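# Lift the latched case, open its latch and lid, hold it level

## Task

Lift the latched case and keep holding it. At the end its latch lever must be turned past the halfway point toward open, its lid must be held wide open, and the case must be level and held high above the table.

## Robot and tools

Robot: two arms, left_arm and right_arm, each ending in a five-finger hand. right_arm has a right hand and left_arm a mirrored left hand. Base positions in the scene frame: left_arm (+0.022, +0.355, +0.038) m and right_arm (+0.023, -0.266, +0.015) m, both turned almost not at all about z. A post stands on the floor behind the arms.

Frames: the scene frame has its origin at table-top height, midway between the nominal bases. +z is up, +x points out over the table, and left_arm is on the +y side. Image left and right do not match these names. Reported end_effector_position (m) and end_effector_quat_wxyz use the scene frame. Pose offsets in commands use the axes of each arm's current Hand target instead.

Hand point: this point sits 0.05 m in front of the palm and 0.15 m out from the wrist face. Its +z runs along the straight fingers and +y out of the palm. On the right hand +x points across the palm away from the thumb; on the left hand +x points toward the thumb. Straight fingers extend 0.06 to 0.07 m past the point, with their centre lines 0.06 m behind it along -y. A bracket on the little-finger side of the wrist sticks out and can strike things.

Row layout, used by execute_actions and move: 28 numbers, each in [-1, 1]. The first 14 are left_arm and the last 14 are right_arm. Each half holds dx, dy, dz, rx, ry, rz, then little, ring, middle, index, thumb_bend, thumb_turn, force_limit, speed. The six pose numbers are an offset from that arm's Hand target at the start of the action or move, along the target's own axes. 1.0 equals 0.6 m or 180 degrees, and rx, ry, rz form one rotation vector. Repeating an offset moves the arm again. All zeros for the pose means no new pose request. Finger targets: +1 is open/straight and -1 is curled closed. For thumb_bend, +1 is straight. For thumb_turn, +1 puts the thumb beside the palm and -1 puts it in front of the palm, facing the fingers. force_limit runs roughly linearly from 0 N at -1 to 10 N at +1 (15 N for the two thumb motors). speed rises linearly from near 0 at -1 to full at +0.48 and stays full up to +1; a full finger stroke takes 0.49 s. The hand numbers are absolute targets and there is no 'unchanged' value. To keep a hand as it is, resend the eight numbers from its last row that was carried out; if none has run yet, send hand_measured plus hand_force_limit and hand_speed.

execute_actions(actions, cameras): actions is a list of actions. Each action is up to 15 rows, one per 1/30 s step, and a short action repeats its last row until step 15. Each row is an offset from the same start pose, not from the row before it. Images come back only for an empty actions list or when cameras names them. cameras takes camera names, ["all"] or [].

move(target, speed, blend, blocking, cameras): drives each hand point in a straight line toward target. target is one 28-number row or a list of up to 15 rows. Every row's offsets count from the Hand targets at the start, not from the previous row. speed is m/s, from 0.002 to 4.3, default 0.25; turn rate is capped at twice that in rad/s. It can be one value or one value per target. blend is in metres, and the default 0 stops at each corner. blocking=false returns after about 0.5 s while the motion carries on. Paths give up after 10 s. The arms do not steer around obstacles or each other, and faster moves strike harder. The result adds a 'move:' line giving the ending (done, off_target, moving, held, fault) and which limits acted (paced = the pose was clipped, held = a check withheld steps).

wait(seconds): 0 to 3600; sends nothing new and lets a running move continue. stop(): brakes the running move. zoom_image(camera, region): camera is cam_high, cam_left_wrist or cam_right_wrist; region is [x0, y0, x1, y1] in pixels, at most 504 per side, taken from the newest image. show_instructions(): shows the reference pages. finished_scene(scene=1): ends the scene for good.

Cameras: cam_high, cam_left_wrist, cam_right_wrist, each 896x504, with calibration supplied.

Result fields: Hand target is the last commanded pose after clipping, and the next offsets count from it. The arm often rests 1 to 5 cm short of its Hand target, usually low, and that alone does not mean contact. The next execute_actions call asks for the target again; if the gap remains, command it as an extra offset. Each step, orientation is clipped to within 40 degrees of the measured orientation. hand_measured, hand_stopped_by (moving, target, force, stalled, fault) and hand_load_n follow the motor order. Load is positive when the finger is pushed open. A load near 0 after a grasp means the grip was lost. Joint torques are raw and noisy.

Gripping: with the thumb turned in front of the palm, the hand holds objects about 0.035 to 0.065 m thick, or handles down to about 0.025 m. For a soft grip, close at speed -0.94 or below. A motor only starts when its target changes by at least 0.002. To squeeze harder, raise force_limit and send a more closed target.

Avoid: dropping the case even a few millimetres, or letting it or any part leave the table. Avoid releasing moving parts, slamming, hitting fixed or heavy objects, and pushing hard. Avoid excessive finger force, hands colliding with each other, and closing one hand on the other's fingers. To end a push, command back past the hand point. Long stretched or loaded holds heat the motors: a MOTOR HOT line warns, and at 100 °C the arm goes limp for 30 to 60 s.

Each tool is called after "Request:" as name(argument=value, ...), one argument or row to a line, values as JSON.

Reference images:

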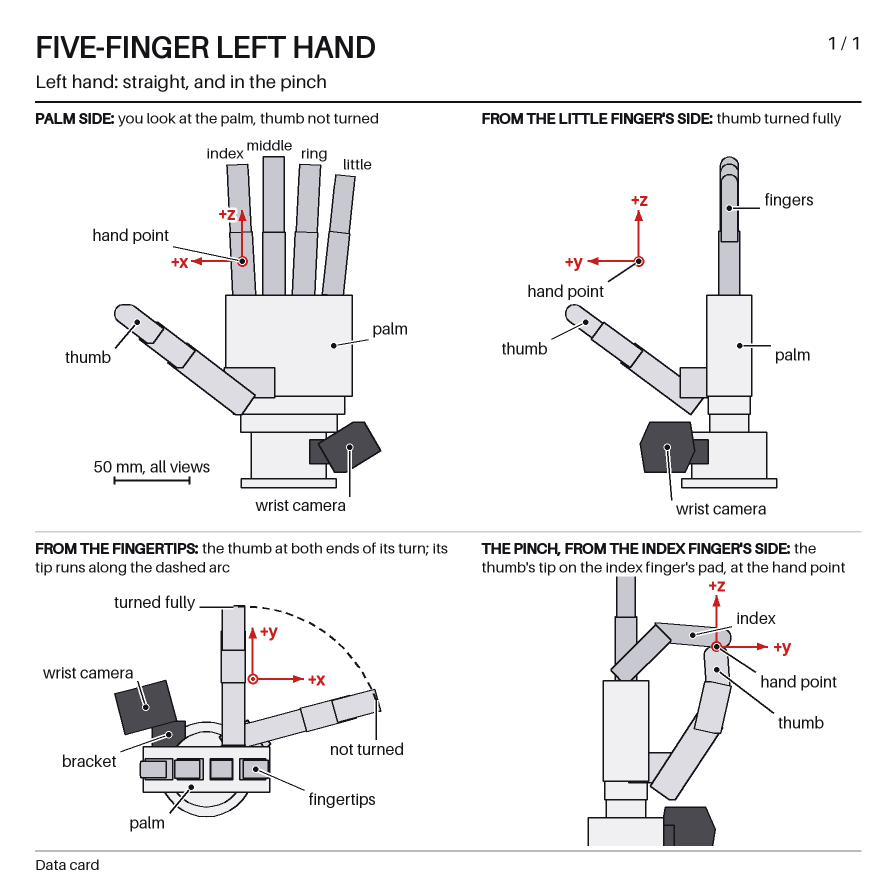

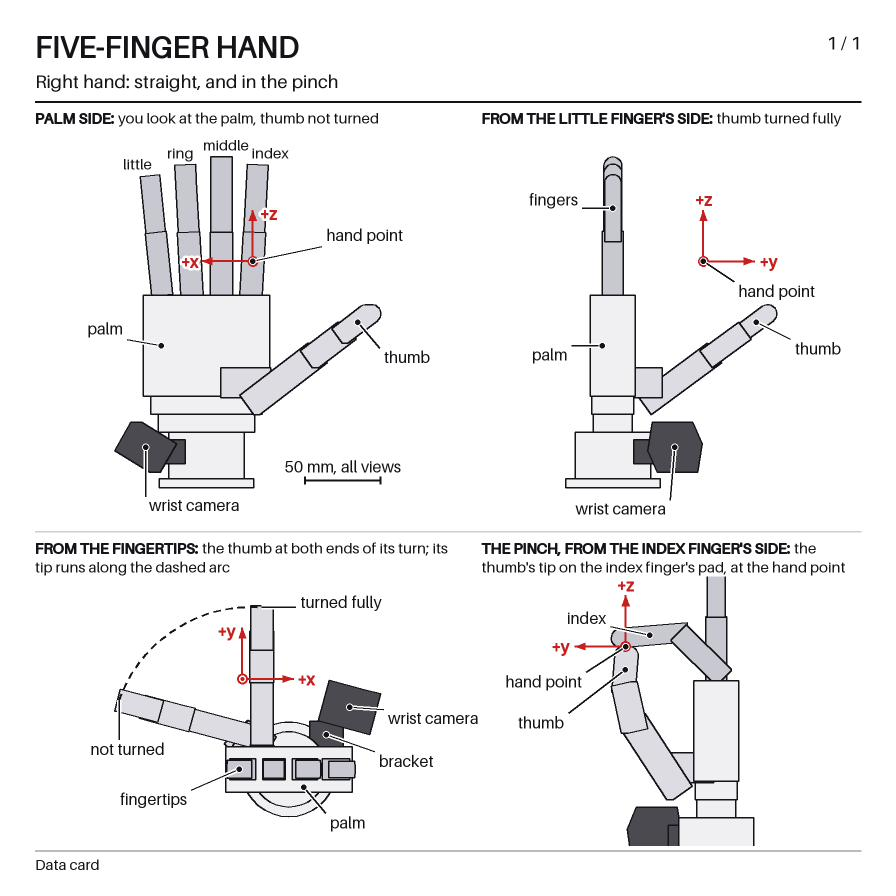

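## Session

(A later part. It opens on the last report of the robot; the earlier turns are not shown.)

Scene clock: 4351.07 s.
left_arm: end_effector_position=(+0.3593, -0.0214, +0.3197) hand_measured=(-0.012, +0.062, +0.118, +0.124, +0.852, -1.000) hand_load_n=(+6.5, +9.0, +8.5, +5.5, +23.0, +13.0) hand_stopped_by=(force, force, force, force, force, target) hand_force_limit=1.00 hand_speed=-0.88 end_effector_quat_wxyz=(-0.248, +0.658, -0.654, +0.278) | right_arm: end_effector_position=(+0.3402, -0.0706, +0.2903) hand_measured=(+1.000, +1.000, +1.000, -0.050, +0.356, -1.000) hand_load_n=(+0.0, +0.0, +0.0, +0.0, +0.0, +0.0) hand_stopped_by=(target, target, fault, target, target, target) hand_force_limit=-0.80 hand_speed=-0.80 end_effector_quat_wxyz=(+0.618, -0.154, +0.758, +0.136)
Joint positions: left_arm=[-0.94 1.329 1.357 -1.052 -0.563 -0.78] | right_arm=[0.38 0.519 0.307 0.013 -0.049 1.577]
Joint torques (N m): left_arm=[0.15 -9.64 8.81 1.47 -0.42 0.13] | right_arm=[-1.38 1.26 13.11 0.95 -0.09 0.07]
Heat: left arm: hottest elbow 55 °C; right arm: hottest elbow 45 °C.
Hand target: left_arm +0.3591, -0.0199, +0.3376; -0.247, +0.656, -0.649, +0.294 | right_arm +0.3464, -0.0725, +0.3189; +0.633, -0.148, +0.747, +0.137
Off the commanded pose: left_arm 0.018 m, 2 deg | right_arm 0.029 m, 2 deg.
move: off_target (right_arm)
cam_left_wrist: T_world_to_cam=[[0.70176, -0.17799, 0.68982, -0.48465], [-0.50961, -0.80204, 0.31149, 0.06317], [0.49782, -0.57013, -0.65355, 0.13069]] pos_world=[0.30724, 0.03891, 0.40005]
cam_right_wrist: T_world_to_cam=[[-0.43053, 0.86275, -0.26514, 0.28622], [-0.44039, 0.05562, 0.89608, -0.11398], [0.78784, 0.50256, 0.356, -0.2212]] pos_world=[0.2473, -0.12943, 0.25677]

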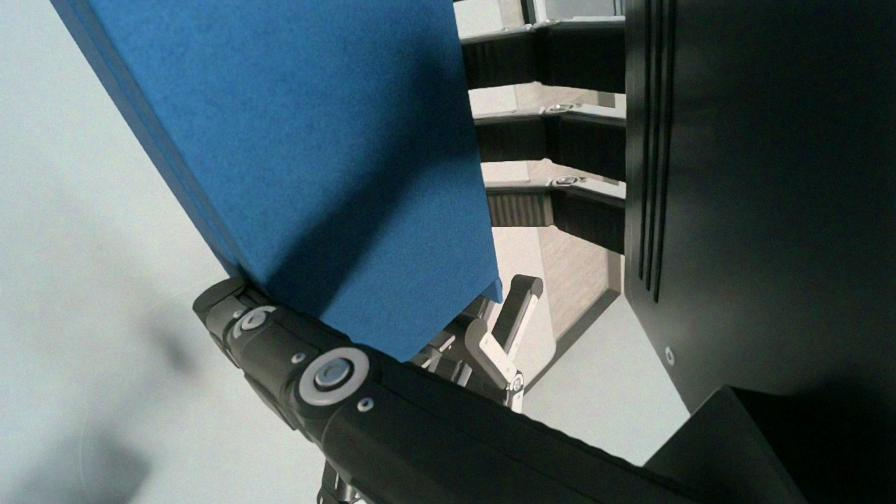

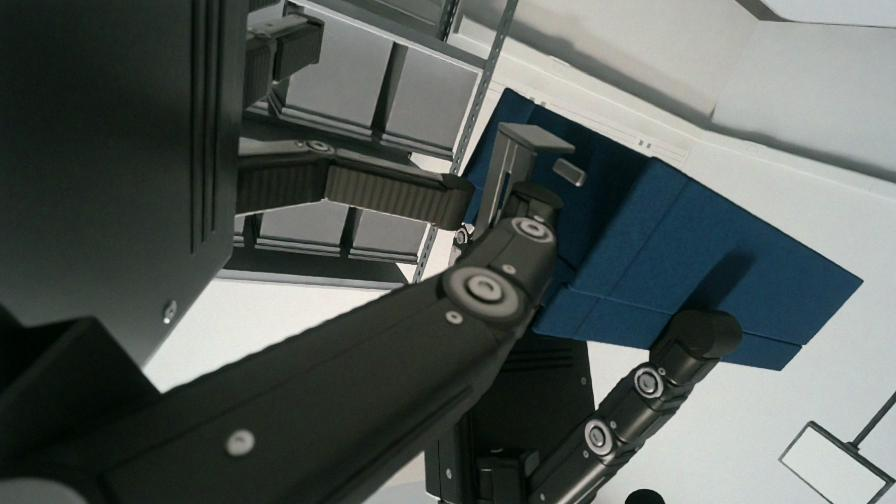

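Request:
move(
  target=[0,0,0,0,0,0,-0.8,-0.8,-0.8,-0.8,0.3,-1,1.0,-0.88,0.0068,0.0206,0.012,0,0,0,1,1,1,-0.05,0.355,-1,-0.8,-0.8],
  speed=0.03,
  cameras=["cam_left_wrist","cam_right_wrist"],
)

Request:
zoom_image(
  camera="cam_right_wrist",
  region=[430, 120, 610, 260],
)

Request:
zoom_image(
  camera="cam_left_wrist",
  region=[390, 270, 570, 410],
)

Scene clock: 4366.63 s.
left_arm: end_effector_position=(+0.3597, -0.0207, +0.3198) hand_measured=(-0.012, +0.062, +0.118, +0.124, +0.852, -1.000) hand_load_n=(+7.0, +9.0, +8.5, +6.0, +22.5, +13.0) hand_stopped_by=(force, force, force, force, force, target) hand_force_limit=1.00 hand_speed=-0.88 end_effector_quat_wxyz=(-0.250, +0.657, -0.655, +0.278) | right_arm: end_effector_position=(+0.3424, -0.0661, +0.2841) hand_measured=(+1.000, +1.000, +1.000, -0.050, +0.356, -1.000) hand_load_n=(+0.0, +0.0, +0.0, +0.0, -0.5, +0.0) hand_stopped_by=(target, target, fault, target, target, target) hand_force_limit=-0.80 hand_speed=-0.80 end_effector_quat_wxyz=(+0.614, -0.151, +0.764, +0.125)
Joint positions: left_arm=[-0.94 1.329 1.357 -1.052 -0.567 -0.777] | right_arm=[0.421 0.536 0.307 0.014 0.013 1.579]
Joint torques (N m): left_arm=[0.09 -10.23 8.8 1.52 -0.24 0.09] | right_arm=[0.73 2.2 12.7 2.22 0.06 0.13]
Heat: left arm: hottest elbow 55 °C; right arm: hottest elbow 45 °C.
Hand target: left_arm +0.3590, -0.0200, +0.3376; -0.247, +0.656, -0.649, +0.294 | right_arm +0.3474, -0.0585, +0.3140; +0.633, -0.148, +0.747, +0.137
Off the commanded pose: left_arm 0.018 m, 2 deg | right_arm 0.031 m, 3 deg.
move: off_target (right_arm)
cam_left_wrist: T_world_to_cam=[[0.69985, -0.18164, 0.69081, -0.48458], [-0.51114, -0.80291, 0.30671, 0.066], [0.49894, -0.56776, -0.65476, 0.13094]] pos_world=[0.30754, 0.03931, 0.40025]
cam_right_wrist: T_world_to_cam=[[-0.41626, 0.86687, -0.27433, 0.27975], [-0.42962, 0.07839, 0.8996, -0.11089], [0.80134, 0.49233, 0.33979, -0.2236]] pos_world=[0.24799, -0.12373, 0.25248]

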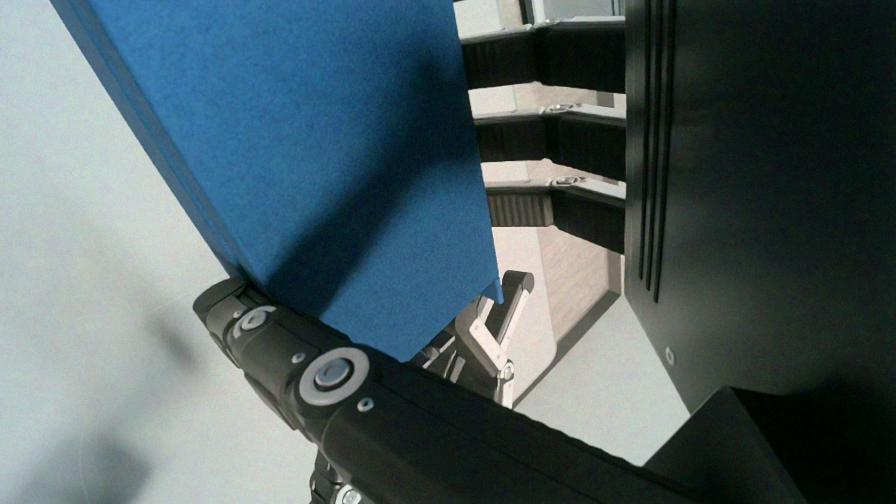

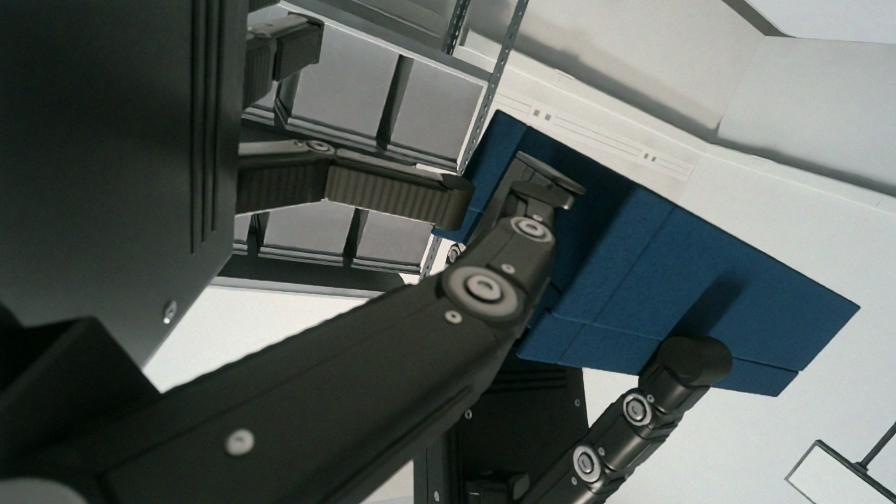

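Scaled by 2.800 from the camera's image (finer frame: 1280x720).

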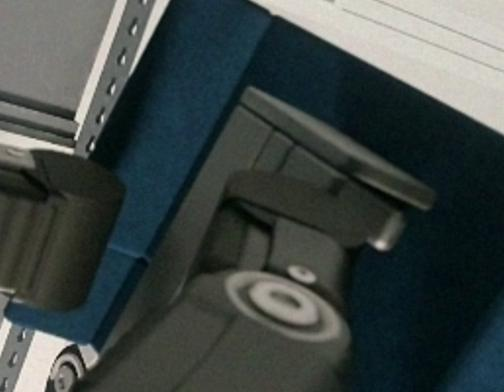

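Scaled by 2.800 from the camera's image (finer frame: 1280x720).

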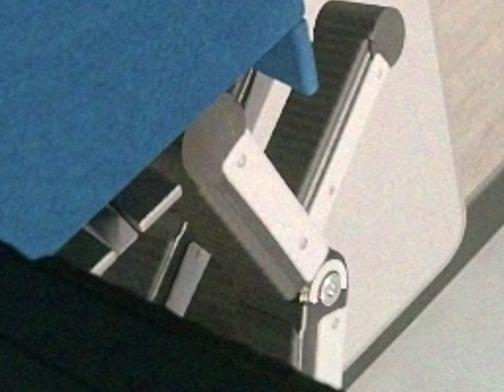

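Request:
move(
  target=[
    [0,0,0,0,0,0,-0.8,-0.8,-0.8,-0.8,0.3,-1,1.0,-0.88,0.0022,-0.0151,-0.0154,0,0,0,1,1,1,-0.05,0.355,-1,-0.8,-0.8],
  ],
  speed=0.03,
)

Scene clock: 4373.57 s.
left_arm: end_effector_position=(+0.3594, -0.0210, +0.3196) hand_measured=(-0.012, +0.062, +0.118, +0.124, +0.852, -1.000) hand_load_n=(+7.0, +8.5, +8.0, +5.5, +23.0, +13.0) hand_stopped_by=(force, force, force, force, force, target) hand_force_limit=1.00 hand_speed=-0.88 end_effector_quat_wxyz=(-0.249, +0.657, -0.656, +0.278) | right_arm: end_effector_position=(+0.3380, -0.0680, +0.2932) hand_measured=(+1.000, +1.000, +1.000, -0.050, +0.356, -1.000) hand_load_n=(+0.0, +0.0, +0.0, +0.0, +0.0, -0.5) hand_stopped_by=(target, target, fault, target, target, target) hand_force_limit=-0.80 hand_speed=-0.80 end_effector_quat_wxyz=(+0.622, -0.154, +0.756, +0.136)
Joint positions: left_arm=[-0.94 1.329 1.357 -1.052 -0.564 -0.776] | right_arm=[0.398 0.512 0.307 0.014 -0.03 1.579]
Joint torques (N m): left_arm=[0.15 -10.05 8.8 1.57 -0.35 0.05] | right_arm=[-1.38 1.26 11.95 1.13 -0.09 0.07]
Heat: left arm: hottest elbow 55 °C; right arm: hottest elbow 45 °C.
Hand target: left_arm +0.3591, -0.0200, +0.3376; -0.247, +0.656, -0.649, +0.294 | right_arm +0.3424, -0.0705, +0.3140; +0.633, -0.148, +0.747, +0.137
Off the commanded pose: left_arm 0.018 m, 2 deg | right_arm 0.021 m, 2 deg.
move: off_target (right_arm)

Request:
move(
  target=[
    [0,0,0,0,0,0,-0.8,-0.8,-0.8,-0.8,0.3,-1,1.0,-0.88,0.0286,0.0179,0.0126,0,0,0,1,1,1,-0.05,0.355,-1,-0.8,-0.8],
  ],
  speed=0.03,
  cameras=["cam_left_wrist","cam_right_wrist"],
)

Request:
zoom_image(
  camera="cam_right_wrist",
  region=[430, 120, 610, 260],
)

Request:
zoom_image(
  camera="cam_left_wrist",
  region=[390, 270, 570, 410],
)

Scene clock: 4380.60 s.
left_arm: end_effector_position=(+0.3610, -0.0192, +0.3198) hand_measured=(-0.012, +0.062, +0.118, +0.124, +0.852, -1.000) hand_load_n=(+7.0, +9.0, +8.5, +6.0, +22.5, +13.0) hand_stopped_by=(force, force, force, force, force, target) hand_force_limit=1.00 hand_speed=-0.88 end_effector_quat_wxyz=(-0.252, +0.656, -0.655, +0.277) | right_arm: end_effector_position=(+0.3432, -0.0644, +0.2916) hand_measured=(+1.000, +1.000, +1.000, -0.050, +0.356, -1.000) hand_load_n=(+0.0, +0.0, +0.0, +0.0, -1.0, +0.0) hand_stopped_by=(target, target, fault, target, target, target) hand_force_limit=-0.80 hand_speed=-0.80 end_effector_quat_wxyz=(+0.629, -0.147, +0.752, +0.127)
Joint positions: left_arm=[-0.938 1.329 1.357 -1.052 -0.569 -0.773] | right_arm=[0.433 0.542 0.3 0.065 0.028 1.581]
Joint torques (N m): left_arm=[-0.15 -9.99 8.76 1.52 -0.11 0.04] | right_arm=[1.03 2.26 9.5 2.26 0 0.14]
Heat: left arm: hottest elbow 55 °C; right arm: hottest elbow 45 °C.
Hand target: left_arm +0.3591, -0.0200, +0.3376; -0.247, +0.656, -0.649, +0.294 | right_arm +0.3423, -0.0585, +0.2961; +0.633, -0.148, +0.747, +0.137
Off the commanded pose: left_arm 0.018 m, 2 deg | right_arm 0.007 m, 1 deg.
move: done
cam_left_wrist: T_world_to_cam=[[0.6989, -0.18318, 0.69137, -0.48502], [-0.51058, -0.8047, 0.30293, 0.06878], [0.50085, -0.56471, -0.65593, 0.13089]] pos_world=[0.30854, 0.04041, 0.40034]
cam_right_wrist: T_world_to_cam=[[-0.40295, 0.8725, -0.27636, 0.27707], [-0.46157, 0.06702, 0.88457, -0.10281], [0.79031, 0.48399, 0.37571, -0.23493]] pos_world=[0.24986, -0.12114, 0.25578]

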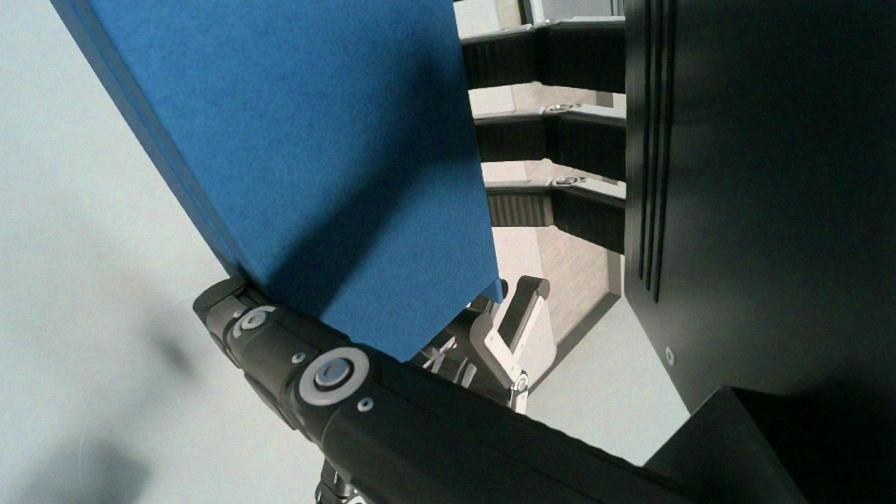

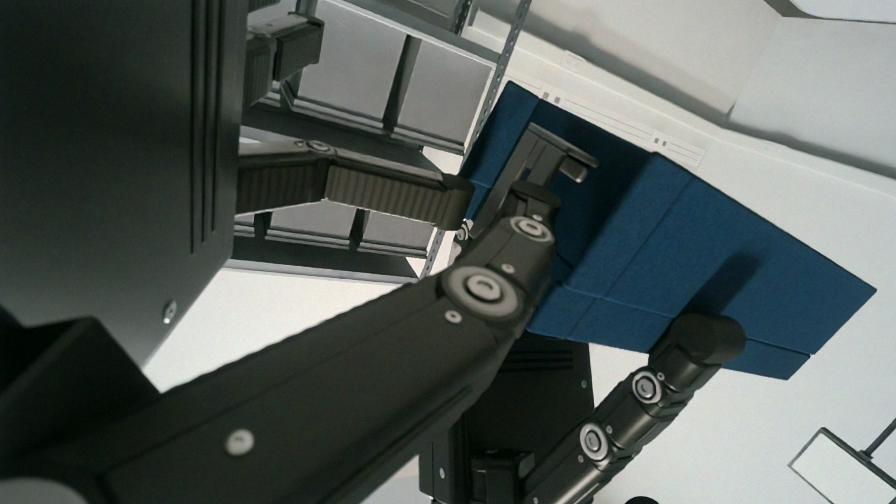

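Scaled by 2.800 from the camera's image (finer frame: 1280x720).

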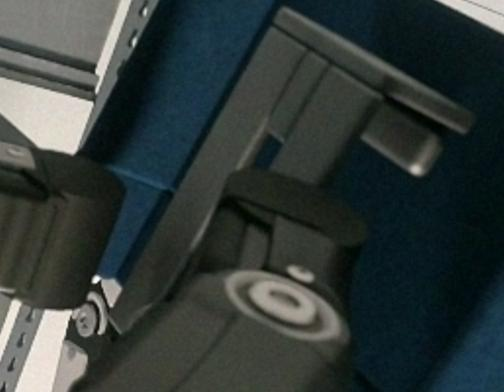

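Scaled by 2.800 from the camera's image (finer frame: 1280x720).

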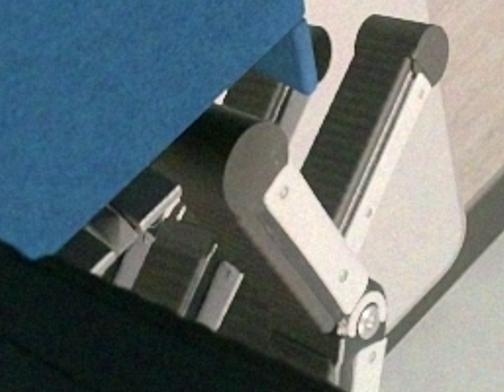

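Request:
move(
  target=[
    [0,0,0,0,0,0,-0.8,-0.8,-0.8,-0.8,0.3,-1,1.0,-0.88,0.0130,-0.0151,-0.0183,0,0,0,1,1,1,-0.05,0.355,-1,-0.8,-0.8],
  ],
  speed=0.03,
)

Scene clock: 4386.80 s.
left_arm: end_effector_position=(+0.3595, -0.0207, +0.3194) hand_measured=(-0.012, +0.062, +0.118, +0.124, +0.852, -1.000) hand_load_n=(+7.0, +8.5, +8.0, +5.5, +23.0, +13.0) hand_stopped_by=(force, force, force, force, force, target) hand_force_limit=1.00 hand_speed=-0.88 end_effector_quat_wxyz=(-0.248, +0.656, -0.657, +0.277) | right_arm: end_effector_position=(+0.3338, -0.0681, +0.2872) hand_measured=(+1.000, +1.000, +1.000, -0.050, +0.356, -1.000) hand_load_n=(+0.0, +0.0, +0.0, +0.5, +0.0, +0.0) hand_stopped_by=(target, target, fault, target, target, target) hand_force_limit=-0.80 hand_speed=-0.80 end_effector_quat_wxyz=(+0.631, -0.152, +0.748, +0.137)
Joint positions: left_arm=[-0.938 1.329 1.357 -1.052 -0.561 -0.773] | right_arm=[0.409 0.502 0.271 0.065 -0.018 1.581]
Joint torques (N m): left_arm=[0.15 -10.11 8.76 1.59 -0.52 0.04] | right_arm=[-1.26 1.32 9.48 1.25 -0.15 0.07]
Heat: left arm: hottest elbow 55 °C; right arm: hottest elbow 45 °C.
Hand target: left_arm +0.3591, -0.0200, +0.3375; -0.247, +0.656, -0.649, +0.294 | right_arm +0.3347, -0.0715, +0.2900; +0.633, -0.148, +0.747, +0.137
Off the commanded pose: left_arm 0.018 m, 2 deg | right_arm 0.004 m, 1 deg.
move: done

Request:
move(
  target=[
    [0,0,0,0,0,0,-0.8,-0.8,-0.8,-0.8,0.3,-1,1.0,-0.88,0.0082,0.018,0.014,0,0,0,1,1,1,-0.05,0.355,-1,-0.8,-0.8],
  ],
  speed=0.03,
  cameras=["cam_left_wrist","cam_right_wrist"],
)

Request:
zoom_image(
  camera="cam_right_wrist",
  region=[430, 120, 610, 260],
)

Request:
zoom_image(
  camera="cam_left_wrist",
  region=[390, 270, 570, 410],
)

Scene clock: 4394.63 s.
left_arm: end_effector_position=(+0.3595, -0.0207, +0.3194) hand_measured=(-0.012, +0.062, +0.118, +0.124, +0.852, -1.000) hand_load_n=(+6.5, +9.0, +8.0, +5.5, +23.0, +13.0) hand_stopped_by=(force, force, force, force, force, target) hand_force_limit=1.00 hand_speed=-0.88 end_effector_quat_wxyz=(-0.248, +0.656, -0.657, +0.277) | right_arm: end_effector_position=(+0.3376, -0.0619, +0.2773) hand_measured=(+1.000, +1.000, +1.000, -0.050, +0.356, -1.000) hand_load_n=(+0.0, +0.0, +0.0, +0.0, +0.0, -0.5) hand_stopped_by=(target, target, fault, target, target, target) hand_force_limit=-0.80 hand_speed=-0.80 end_effector_quat_wxyz=(+0.627, -0.151, +0.754, +0.128)
Joint positions: left_arm=[-0.938 1.329 1.357 -1.052 -0.561 -0.773] | right_arm=[0.45 0.541 0.266 0.092 0.037 1.581]
Joint velocities: left_arm=[-0.015 -0.015 0.022 -0.022 0.007 0.154] | right_arm=[within noise]
Joint torques (N m): left_arm=[0.09 -10.17 8.8 1.57 -0.53 0.05] | right_arm=[0.5 1.96 9.43 2.29 0.1 0.15]
Heat: left arm: hottest elbow 55 °C; right arm: hottest elbow 45 °C.
Hand target: left_arm +0.3591, -0.0200, +0.3375; -0.247, +0.656, -0.649, +0.294 | right_arm +0.3373, -0.0585, +0.2839; +0.633, -0.148, +0.747, +0.137
Off the commanded pose: left_arm 0.018 m, 2 deg | right_arm 0.007 m, 2 deg.
move: done
cam_left_wrist: T_world_to_cam=[[0.70197, -0.18378, 0.68809, -0.48407], [-0.51289, -0.80078, 0.30935, 0.06584], [0.49416, -0.57007, -0.65638, 0.13304]] pos_world=[0.30783, 0.0396, 0.40004]
cam_right_wrist: T_world_to_cam=[[-0.41143, 0.86807, -0.27782, 0.27163], [-0.45781, 0.06675, 0.88654, -0.09481], [0.78812, 0.49194, 0.36994, -0.22346]] pos_world=[0.24447, -0.11954, 0.24218]

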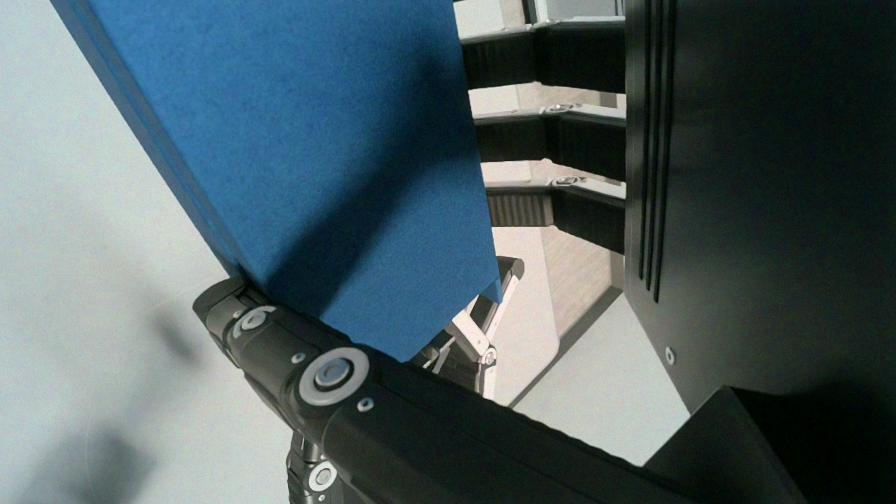

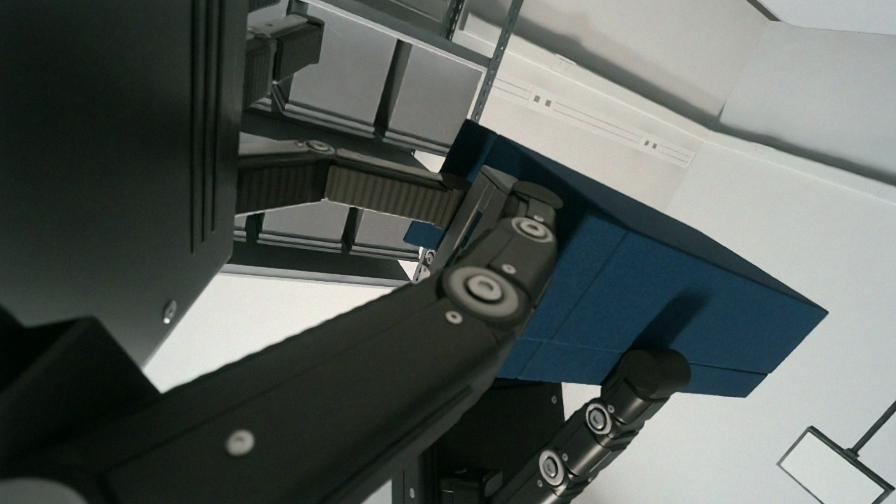

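Scaled by 2.800 from the camera's image (finer frame: 1280x720).

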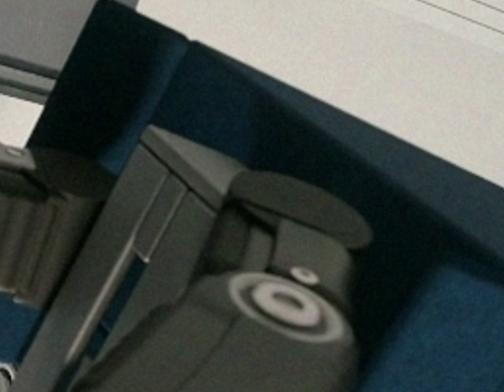

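Scaled by 2.800 from the camera's image (finer frame: 1280x720).

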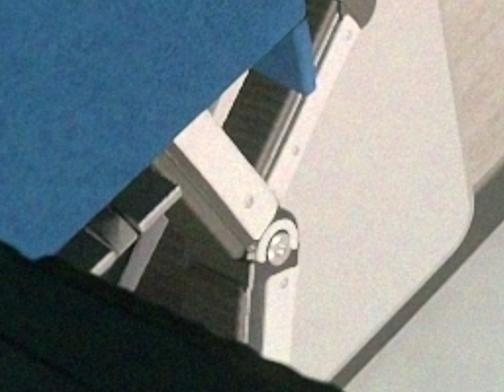

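Request:
move(
  target=[
    [0,0,0,0,0,0,-0.8,-0.8,-0.8,-0.8,0.3,-1,1.0,-0.88,-0.0411,0.0007,-0.0067,0,0,0,1,1,1,-0.05,0.355,-1,-0.8,-0.8],
  ],
  speed=0.03,
)

Scene clock: 4403.47 s.
left_arm: end_effector_position=(+0.3595, -0.0207, +0.3194) hand_measured=(-0.012, +0.062, +0.118, +0.124, +0.852, -1.000) hand_load_n=(+7.0, +8.5, +8.5, +5.5, +23.0, +13.0) hand_stopped_by=(force, force, force, force, force, target) hand_force_limit=1.00 hand_speed=-0.88 end_effector_quat_wxyz=(-0.248, +0.656, -0.657, +0.277) | right_arm: end_effector_position=(+0.3343, -0.0635, +0.2767) hand_measured=(+1.000, +1.000, +1.000, -0.050, +0.356, -1.000) hand_load_n=(+0.0, +0.0, +0.0, +0.5, +0.0, +0.0) hand_stopped_by=(target, target, fault, target, target, target) hand_force_limit=-0.80 hand_speed=-0.80 end_effector_quat_wxyz=(+0.618, -0.153, +0.761, +0.126)
Joint positions: left_arm=[-0.938 1.329 1.357 -1.052 -0.561 -0.773] | right_arm=[0.45 0.514 0.276 0.033 0.037 1.581]
Joint torques (N m): left_arm=[0.38 -10.23 8.73 1.5 -0.5 0.04] | right_arm=[0.32 1.26 13.37 0.98 0.04 0.15]
Heat: left arm: hottest elbow 55 °C; right arm: hottest elbow 45 °C.
Hand target: left_arm +0.3591, -0.0200, +0.3375; -0.247, +0.656, -0.649, +0.294 | right_arm +0.3373, -0.0585, +0.3087; +0.633, -0.148, +0.747, +0.137
Off the commanded pose: left_arm 0.018 m, 2 deg | right_arm 0.033 m, 3 deg.
move: off_target (right_arm)

Request:
move(
  target=[
    [0,0,0,0,0,0,-0.8,-0.8,-0.8,-0.8,0.3,-1,1.0,-0.88,-0.0123,-0.0016,0.0025,0,0,0,1,1,1,-0.05,0.355,-1,-0.8,-0.8],
  ],
  speed=0.02,
)

Scene clock: 4406.20 s.
left_arm: end_effector_position=(+0.3595, -0.0207, +0.3194) hand_measured=(-0.012, +0.062, +0.118, +0.124, +0.852, -1.000) hand_load_n=(+7.0, +9.0, +8.5, +5.0, +23.0, +12.5) hand_stopped_by=(force, force, force, force, force, target) hand_force_limit=1.00 hand_speed=-0.88 end_effector_quat_wxyz=(-0.248, +0.656, -0.657, +0.277) | right_arm: end_effector_position=(+0.3358, -0.0623, +0.2867) hand_measured=(+1.000, +1.000, +1.000, -0.050, +0.356, -1.000) hand_load_n=(+0.0, +0.0, +0.0, +0.5, -0.5, -0.5) hand_stopped_by=(target, target, fault, target, target, target) hand_force_limit=-0.80 hand_speed=-0.80 end_effector_quat_wxyz=(+0.621, -0.153, +0.758, +0.128)
Joint positions: left_arm=[-0.938 1.329 1.357 -1.052 -0.561 -0.773] | right_arm=[0.45 0.514 0.297 0.02 0.035 1.581]
Joint torques (N m): left_arm=[0.21 -10.11 8.84 1.52 -0.51 0.05] | right_arm=[-0.09 1.44 13.34 0.92 -0.13 0.14]
Heat: left arm: hottest elbow 55 °C; right arm: hottest elbow 46 °C.
Hand target: left_arm +0.3591, -0.0200, +0.3375; -0.247, +0.656, -0.649, +0.294 | right_arm +0.3402, -0.0584, +0.3159; +0.633, -0.148, +0.747, +0.137
Off the commanded pose: left_arm 0.018 m, 2 deg | right_arm 0.030 m, 2 deg.
move: off_target (right_arm)

Request:
move(
  target=[
    [0,0,0,0,0,0,-0.8,-0.8,-0.8,-0.8,0.3,-1,1.0,-0.88,0,0,0,0,0,0,1,1,1,-0.15,0.2,-1,-0.3,-0.9],
    [0,0,0,0,0,0,-0.8,-0.8,-0.8,-0.8,0.3,-1,1.0,-0.88,0,0,0,0,0,0,1,1,1,-0.3,0.1,-1,0.8,-0.9],
  ],
  speed=0.02,
  cameras=["cam_left_wrist","cam_right_wrist"],
)

Request:
zoom_image(
  camera="cam_right_wrist",
  region=[430, 120, 610, 260],
)

Request:
zoom_image(
  camera="cam_left_wrist",
  region=[390, 270, 570, 410],
)

Scene clock: 4415.07 s.
left_arm: end_effector_position=(+0.3584, -0.0214, +0.3198) hand_measured=(-0.012, +0.062, +0.118, +0.124, +0.852, -1.000) hand_load_n=(+6.5, +8.5, +8.0, +5.0, +23.0, +13.0) hand_stopped_by=(force, force, force, force, force, target) hand_force_limit=1.00 hand_speed=-0.88 end_effector_quat_wxyz=(-0.246, +0.656, -0.658, +0.278) | right_arm: end_effector_position=(+0.3361, -0.0626, +0.2868) hand_measured=(+1.000, +1.000, +1.000, -0.118, +0.280, -1.000) hand_load_n=(+0.0, +0.0, +0.0, +13.0, +13.5, -0.5) hand_stopped_by=(target, target, fault, force, force, target) hand_force_limit=0.80 hand_speed=-0.90 end_effector_quat_wxyz=(+0.621, -0.152, +0.758, +0.128)
Joint positions: left_arm=[-0.94 1.328 1.357 -1.052 -0.557 -0.773] | right_arm=[0.45 0.514 0.297 0.02 0.037 1.584]
Joint torques (N m): left_arm=[0.09 -10.05 8.73 1.58 -0.66 0.05] | right_arm=[-0.03 1.67 13.35 0.98 -0.17 0.12]
Heat: left arm: hottest elbow 54 °C; right arm: hottest elbow 46 °C.
Hand target: left_arm +0.3590, -0.0201, +0.3375; -0.247, +0.656, -0.649, +0.294 | right_arm +0.3402, -0.0584, +0.3159; +0.633, -0.148, +0.747, +0.137
Off the commanded pose: left_arm 0.018 m, 2 deg | right_arm 0.030 m, 2 deg.
move: done; target 2's new numbers were sent with right_arm's hand 0.030 m and 2 deg from that target
cam_left_wrist: T_world_to_cam=[[0.70273, -0.18408, 0.68723, -0.48374], [-0.51484, -0.79824, 0.31265, 0.06424], [0.49102, -0.57352, -0.65572, 0.13418]] pos_world=[0.30712, 0.03919, 0.40034]
cam_right_wrist: T_world_to_cam=[[-0.41561, 0.86694, -0.2751, 0.27478], [-0.44486, 0.07006, 0.89285, -0.10984], [0.79333, 0.49346, 0.35655, -0.22329]] pos_world=[0.24248, -0.12033, 0.25328]

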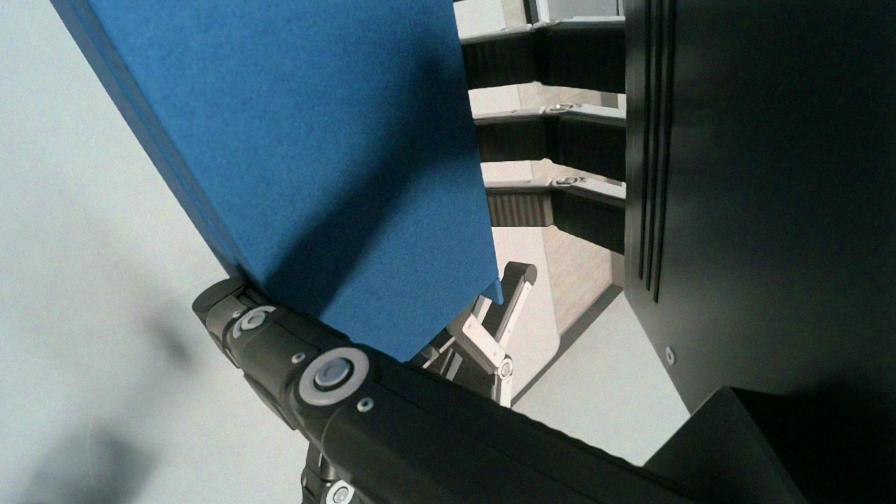

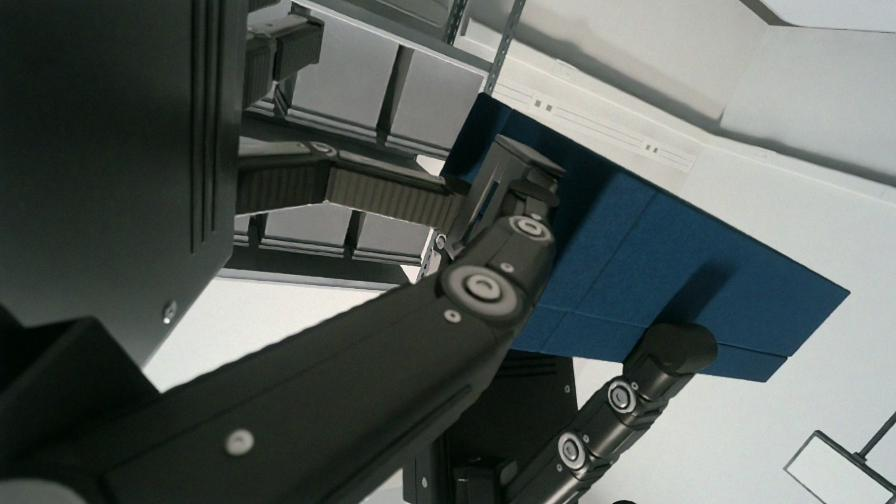

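Scaled by 2.800 from the camera's image (finer frame: 1280x720).

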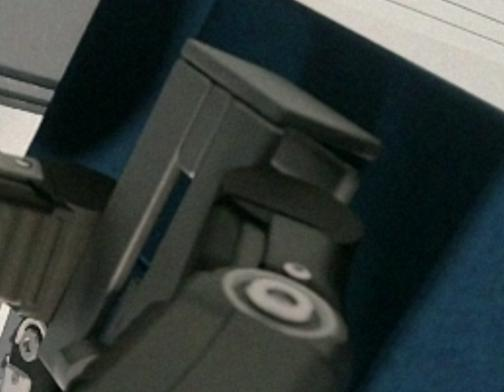

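Scaled by 2.800 from the camera's image (finer frame: 1280x720).

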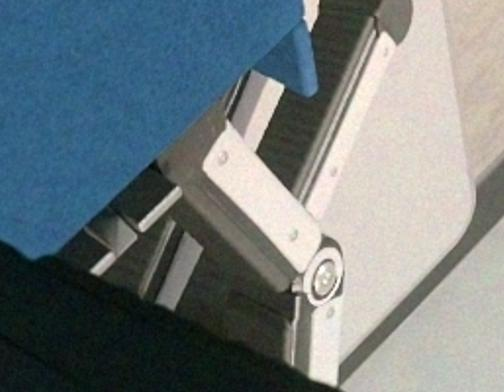

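Request:
move(
  target=[0,0,0,0,0,0,-0.8,-0.8,-0.8,-0.8,0.3,-1,1.0,-0.88,0.0016,-0.0306,-0.013,0,0,0,1,1,1,-0.3,0.1,-1,0.8,-0.9],
  speed=0.02,
)

Request:
move(
  target=[0,0,0,0,0,0,-0.8,-0.8,-0.8,-0.8,0.3,-1,1.0,-0.88,0.0006,-0.0115,-0.0049,0,0,0,1,1,1,-0.3,0.1,-1,0.8,-0.9],
  speed=0.02,
  cameras=["cam_left_wrist","cam_right_wrist"],
)

Scene clock: 4424.50 s.
left_arm: end_effector_position=(+0.3548, -0.0260, +0.3200) hand_measured=(-0.012, +0.062, +0.118, +0.124, +0.852, -1.000) hand_load_n=(+6.0, +8.0, +8.0, +6.0, +22.5, +14.0) hand_stopped_by=(force, force, force, force, force, target) hand_force_limit=1.00 hand_speed=-0.88 end_effector_quat_wxyz=(-0.240, +0.658, -0.657, +0.281) | right_arm: end_effector_position=(+0.3336, -0.0717, +0.2881) hand_measured=(+1.000, +1.000, +1.000, -0.118, +0.280, -1.000) hand_load_n=(+0.0, +0.5, +0.0, +13.0, +14.0, -0.5) hand_stopped_by=(target, target, fault, force, force, target) hand_force_limit=0.80 hand_speed=-0.90 end_effector_quat_wxyz=(+0.615, -0.156, +0.759, +0.145)
Joint positions: left_arm=[-0.948 1.328 1.357 -1.051 -0.55 -0.787] | right_arm=[0.371 0.491 0.297 -0.01 -0.074 1.584]
Joint torques (N m): left_arm=[0.5 -9.82 8.79 1.5 -0.98 0.19] | right_arm=[-2.32 0.91 12.75 0.98 0.17 -0.03]
Heat: left arm: hottest elbow 54 °C; right arm: hottest elbow 47 °C.
Hand target: left_arm +0.3591, -0.0200, +0.3375; -0.247, +0.656, -0.649, +0.294 | right_arm +0.3402, -0.0785, +0.3158; +0.633, -0.148, +0.747, +0.137
Off the commanded pose: left_arm 0.019 m, 2 deg | right_arm 0.029 m, 3 deg.
move: off_target (right_arm)

Scene clock: 4425.23 s.
left_arm: end_effector_position=(+0.3539, -0.0293, +0.3208) hand_measured=(-0.012, +0.062, +0.118, +0.124, +0.852, -1.000) hand_load_n=(+6.5, +8.5, +8.5, +6.0, +22.5, +14.0) hand_stopped_by=(force, force, force, force, force, target) hand_force_limit=1.00 hand_speed=-0.88 end_effector_quat_wxyz=(-0.236, +0.658, -0.655, +0.285) | right_arm: end_effector_position=(+0.3328, -0.0768, +0.2895) hand_measured=(+1.000, +1.000, +1.000, -0.118, +0.280, -1.000) hand_load_n=(+0.0, +0.0, +0.0, +14.0, +12.5, -0.5) hand_stopped_by=(target, target, fault, force, force, target) hand_force_limit=0.80 hand_speed=-0.90 end_effector_quat_wxyz=(+0.614, -0.158, +0.759, +0.149)
Joint positions: left_arm=[-0.951 1.328 1.357 -1.045 -0.547 -0.793] | right_arm=[0.334 0.48 0.297 -0.02 -0.119 1.578]
Joint torques (N m): left_arm=[0.73 -10.17 8.73 1.25 -1.14 0.24] | right_arm=[-2.55 0.97 12.6 0.98 0.34 -0.05]
Heat: left arm: hottest elbow 54 °C; right arm: hottest elbow 47 °C.
Hand target: left_arm +0.3590, -0.0201, +0.3375; -0.247, +0.656, -0.649, +0.294 | right_arm +0.3403, -0.0859, +0.3158; +0.633, -0.148, +0.747, +0.137
Off the commanded pose: left_arm 0.020 m, 2 deg | right_arm 0.029 m, 3 deg.
move: off_target (right_arm)
cam_left_wrist: T_world_to_cam=[[0.70484, -0.16889, 0.68897, -0.48357], [-0.51536, -0.78932, 0.33375, 0.04915], [0.48745, -0.5903, -0.64338, 0.12936]] pos_world=[0.30312, 0.03349, 0.39998]
cam_right_wrist: T_world_to_cam=[[-0.45202, 0.85629, -0.24988, 0.29049], [-0.43342, 0.03401, 0.90055, -0.1215], [0.77963, 0.51537, 0.35576, -0.20815]] pos_world=[0.24093, -0.13734, 0.25606]

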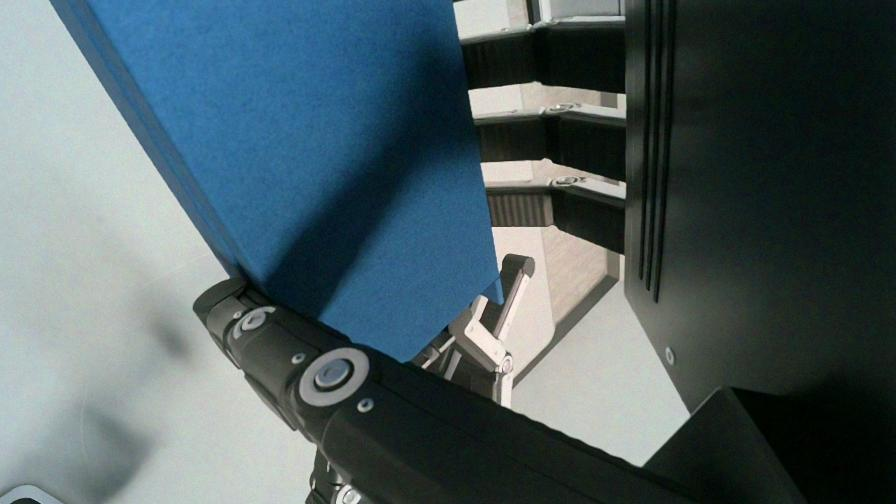

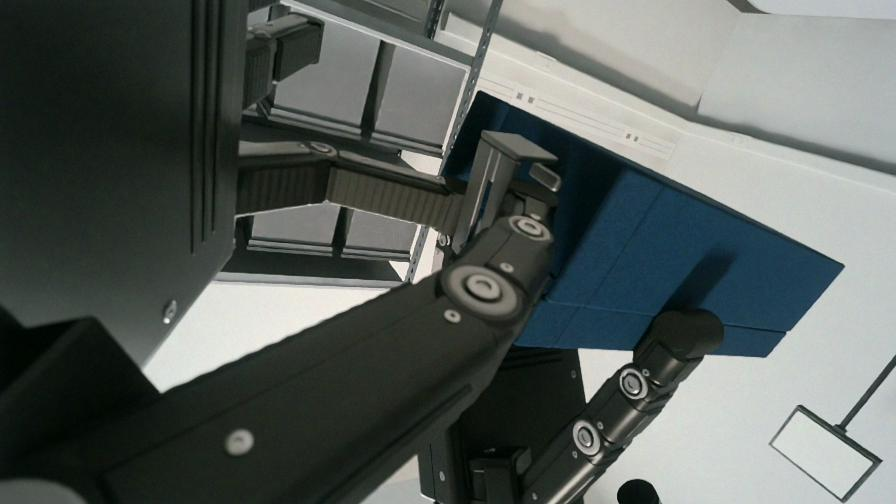

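Request:
move(
  target=[0,0,0,0,0,0,-0.8,-0.8,-0.8,-0.8,0.3,-1,1.0,-0.88,-0.0158,-0.012,-0.0079,0,0,0,1,1,1,-0.3,0.1,-1,0.8,-0.9],
  speed=0.03,
  cameras=["cam_left_wrist","cam_right_wrist"],
)

Request:
zoom_image(
  camera="cam_right_wrist",
  region=[430, 120, 610, 260],
)

Request:
zoom_image(
  camera="cam_left_wrist",
  region=[390, 270, 570, 410],
)

Scene clock: 4434.00 s.
left_arm: end_effector_position=(+0.3530, -0.0308, +0.3210) hand_measured=(-0.012, +0.062, +0.118, +0.124, +0.852, -1.000) hand_load_n=(+6.5, +8.5, +8.0, +6.0, +22.5, +14.0) hand_stopped_by=(force, force, force, force, force, target) hand_force_limit=1.00 hand_speed=-0.88 end_effector_quat_wxyz=(-0.234, +0.659, -0.655, +0.286) | right_arm: end_effector_position=(+0.3319, -0.0847, +0.2925) hand_measured=(+1.000, +1.000, +1.000, -0.118, +0.280, -1.000) hand_load_n=(+0.0, -0.5, +0.0, +13.0, +12.5, -0.5) hand_stopped_by=(target, target, fault, force, force, target) hand_force_limit=0.80 hand_speed=-0.90 end_effector_quat_wxyz=(+0.610, -0.158, +0.762, +0.149)
Joint positions: left_arm=[-0.954 1.328 1.357 -1.044 -0.545 -0.797] | right_arm=[0.288 0.459 0.308 -0.063 -0.165 1.57]
Joint torques (N m): left_arm=[1.32 -9.82 8.84 1.24 -1.23 0.29] | right_arm=[-2.78 1.14 13.6 0.98 0.36 -0.03]
Heat: left arm: hottest elbow 54 °C; right arm: hottest elbow 47 °C.
Hand target: left_arm +0.3591, -0.0199, +0.3375; -0.247, +0.656, -0.649, +0.294 | right_arm +0.3402, -0.0940, +0.3260; +0.634, -0.148, +0.747, +0.137
Off the commanded pose: left_arm 0.021 m, 2 deg | right_arm 0.036 m, 4 deg.
move: off_target (right_arm)
cam_left_wrist: T_world_to_cam=[[0.70529, -0.16637, 0.68912, -0.48349], [-0.51587, -0.78719, 0.33794, 0.0462], [0.48625, -0.59384, -0.64102, 0.12858]] pos_world=[0.30232, 0.03229, 0.39999]
cam_right_wrist: T_world_to_cam=[[-0.45544, 0.85554, -0.24622, 0.29756], [-0.42402, 0.03473, 0.90499, -0.12864], [0.7828, 0.51657, 0.34695, -0.20282]] pos_world=[0.23974, -0.14534, 0.26005]

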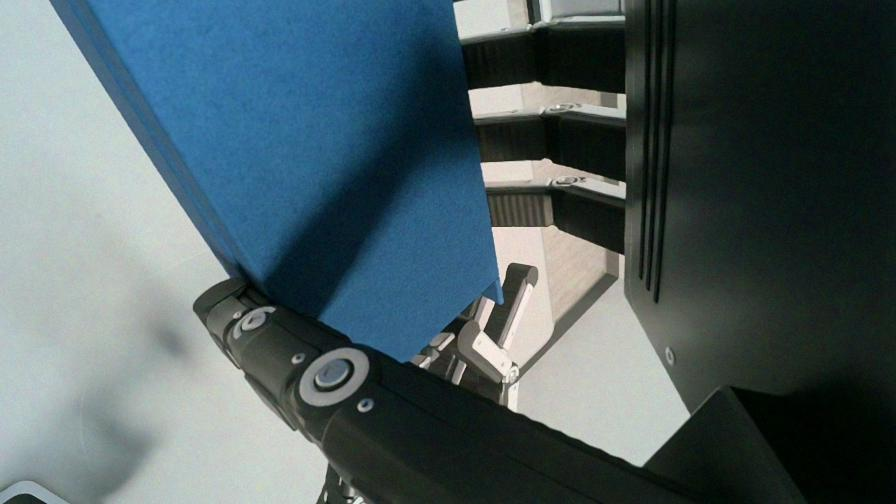

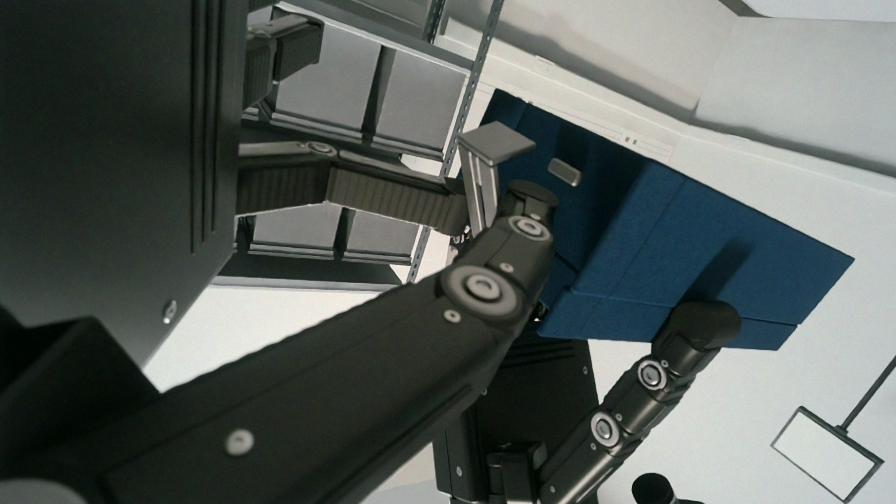

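Scaled by 2.800 from the camera's image (finer frame: 1280x720).

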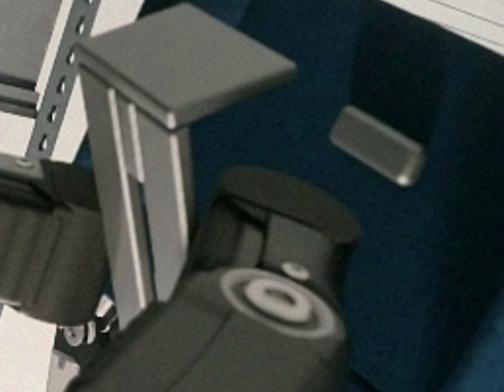

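Scaled by 2.800 from the camera's image (finer frame: 1280x720).

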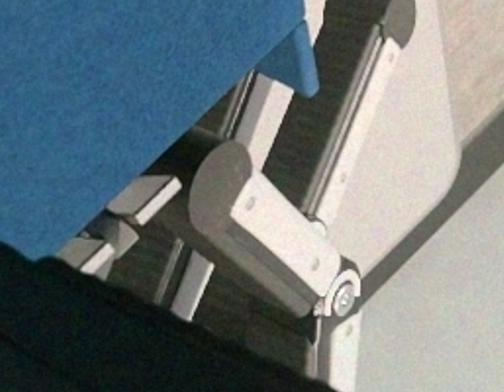

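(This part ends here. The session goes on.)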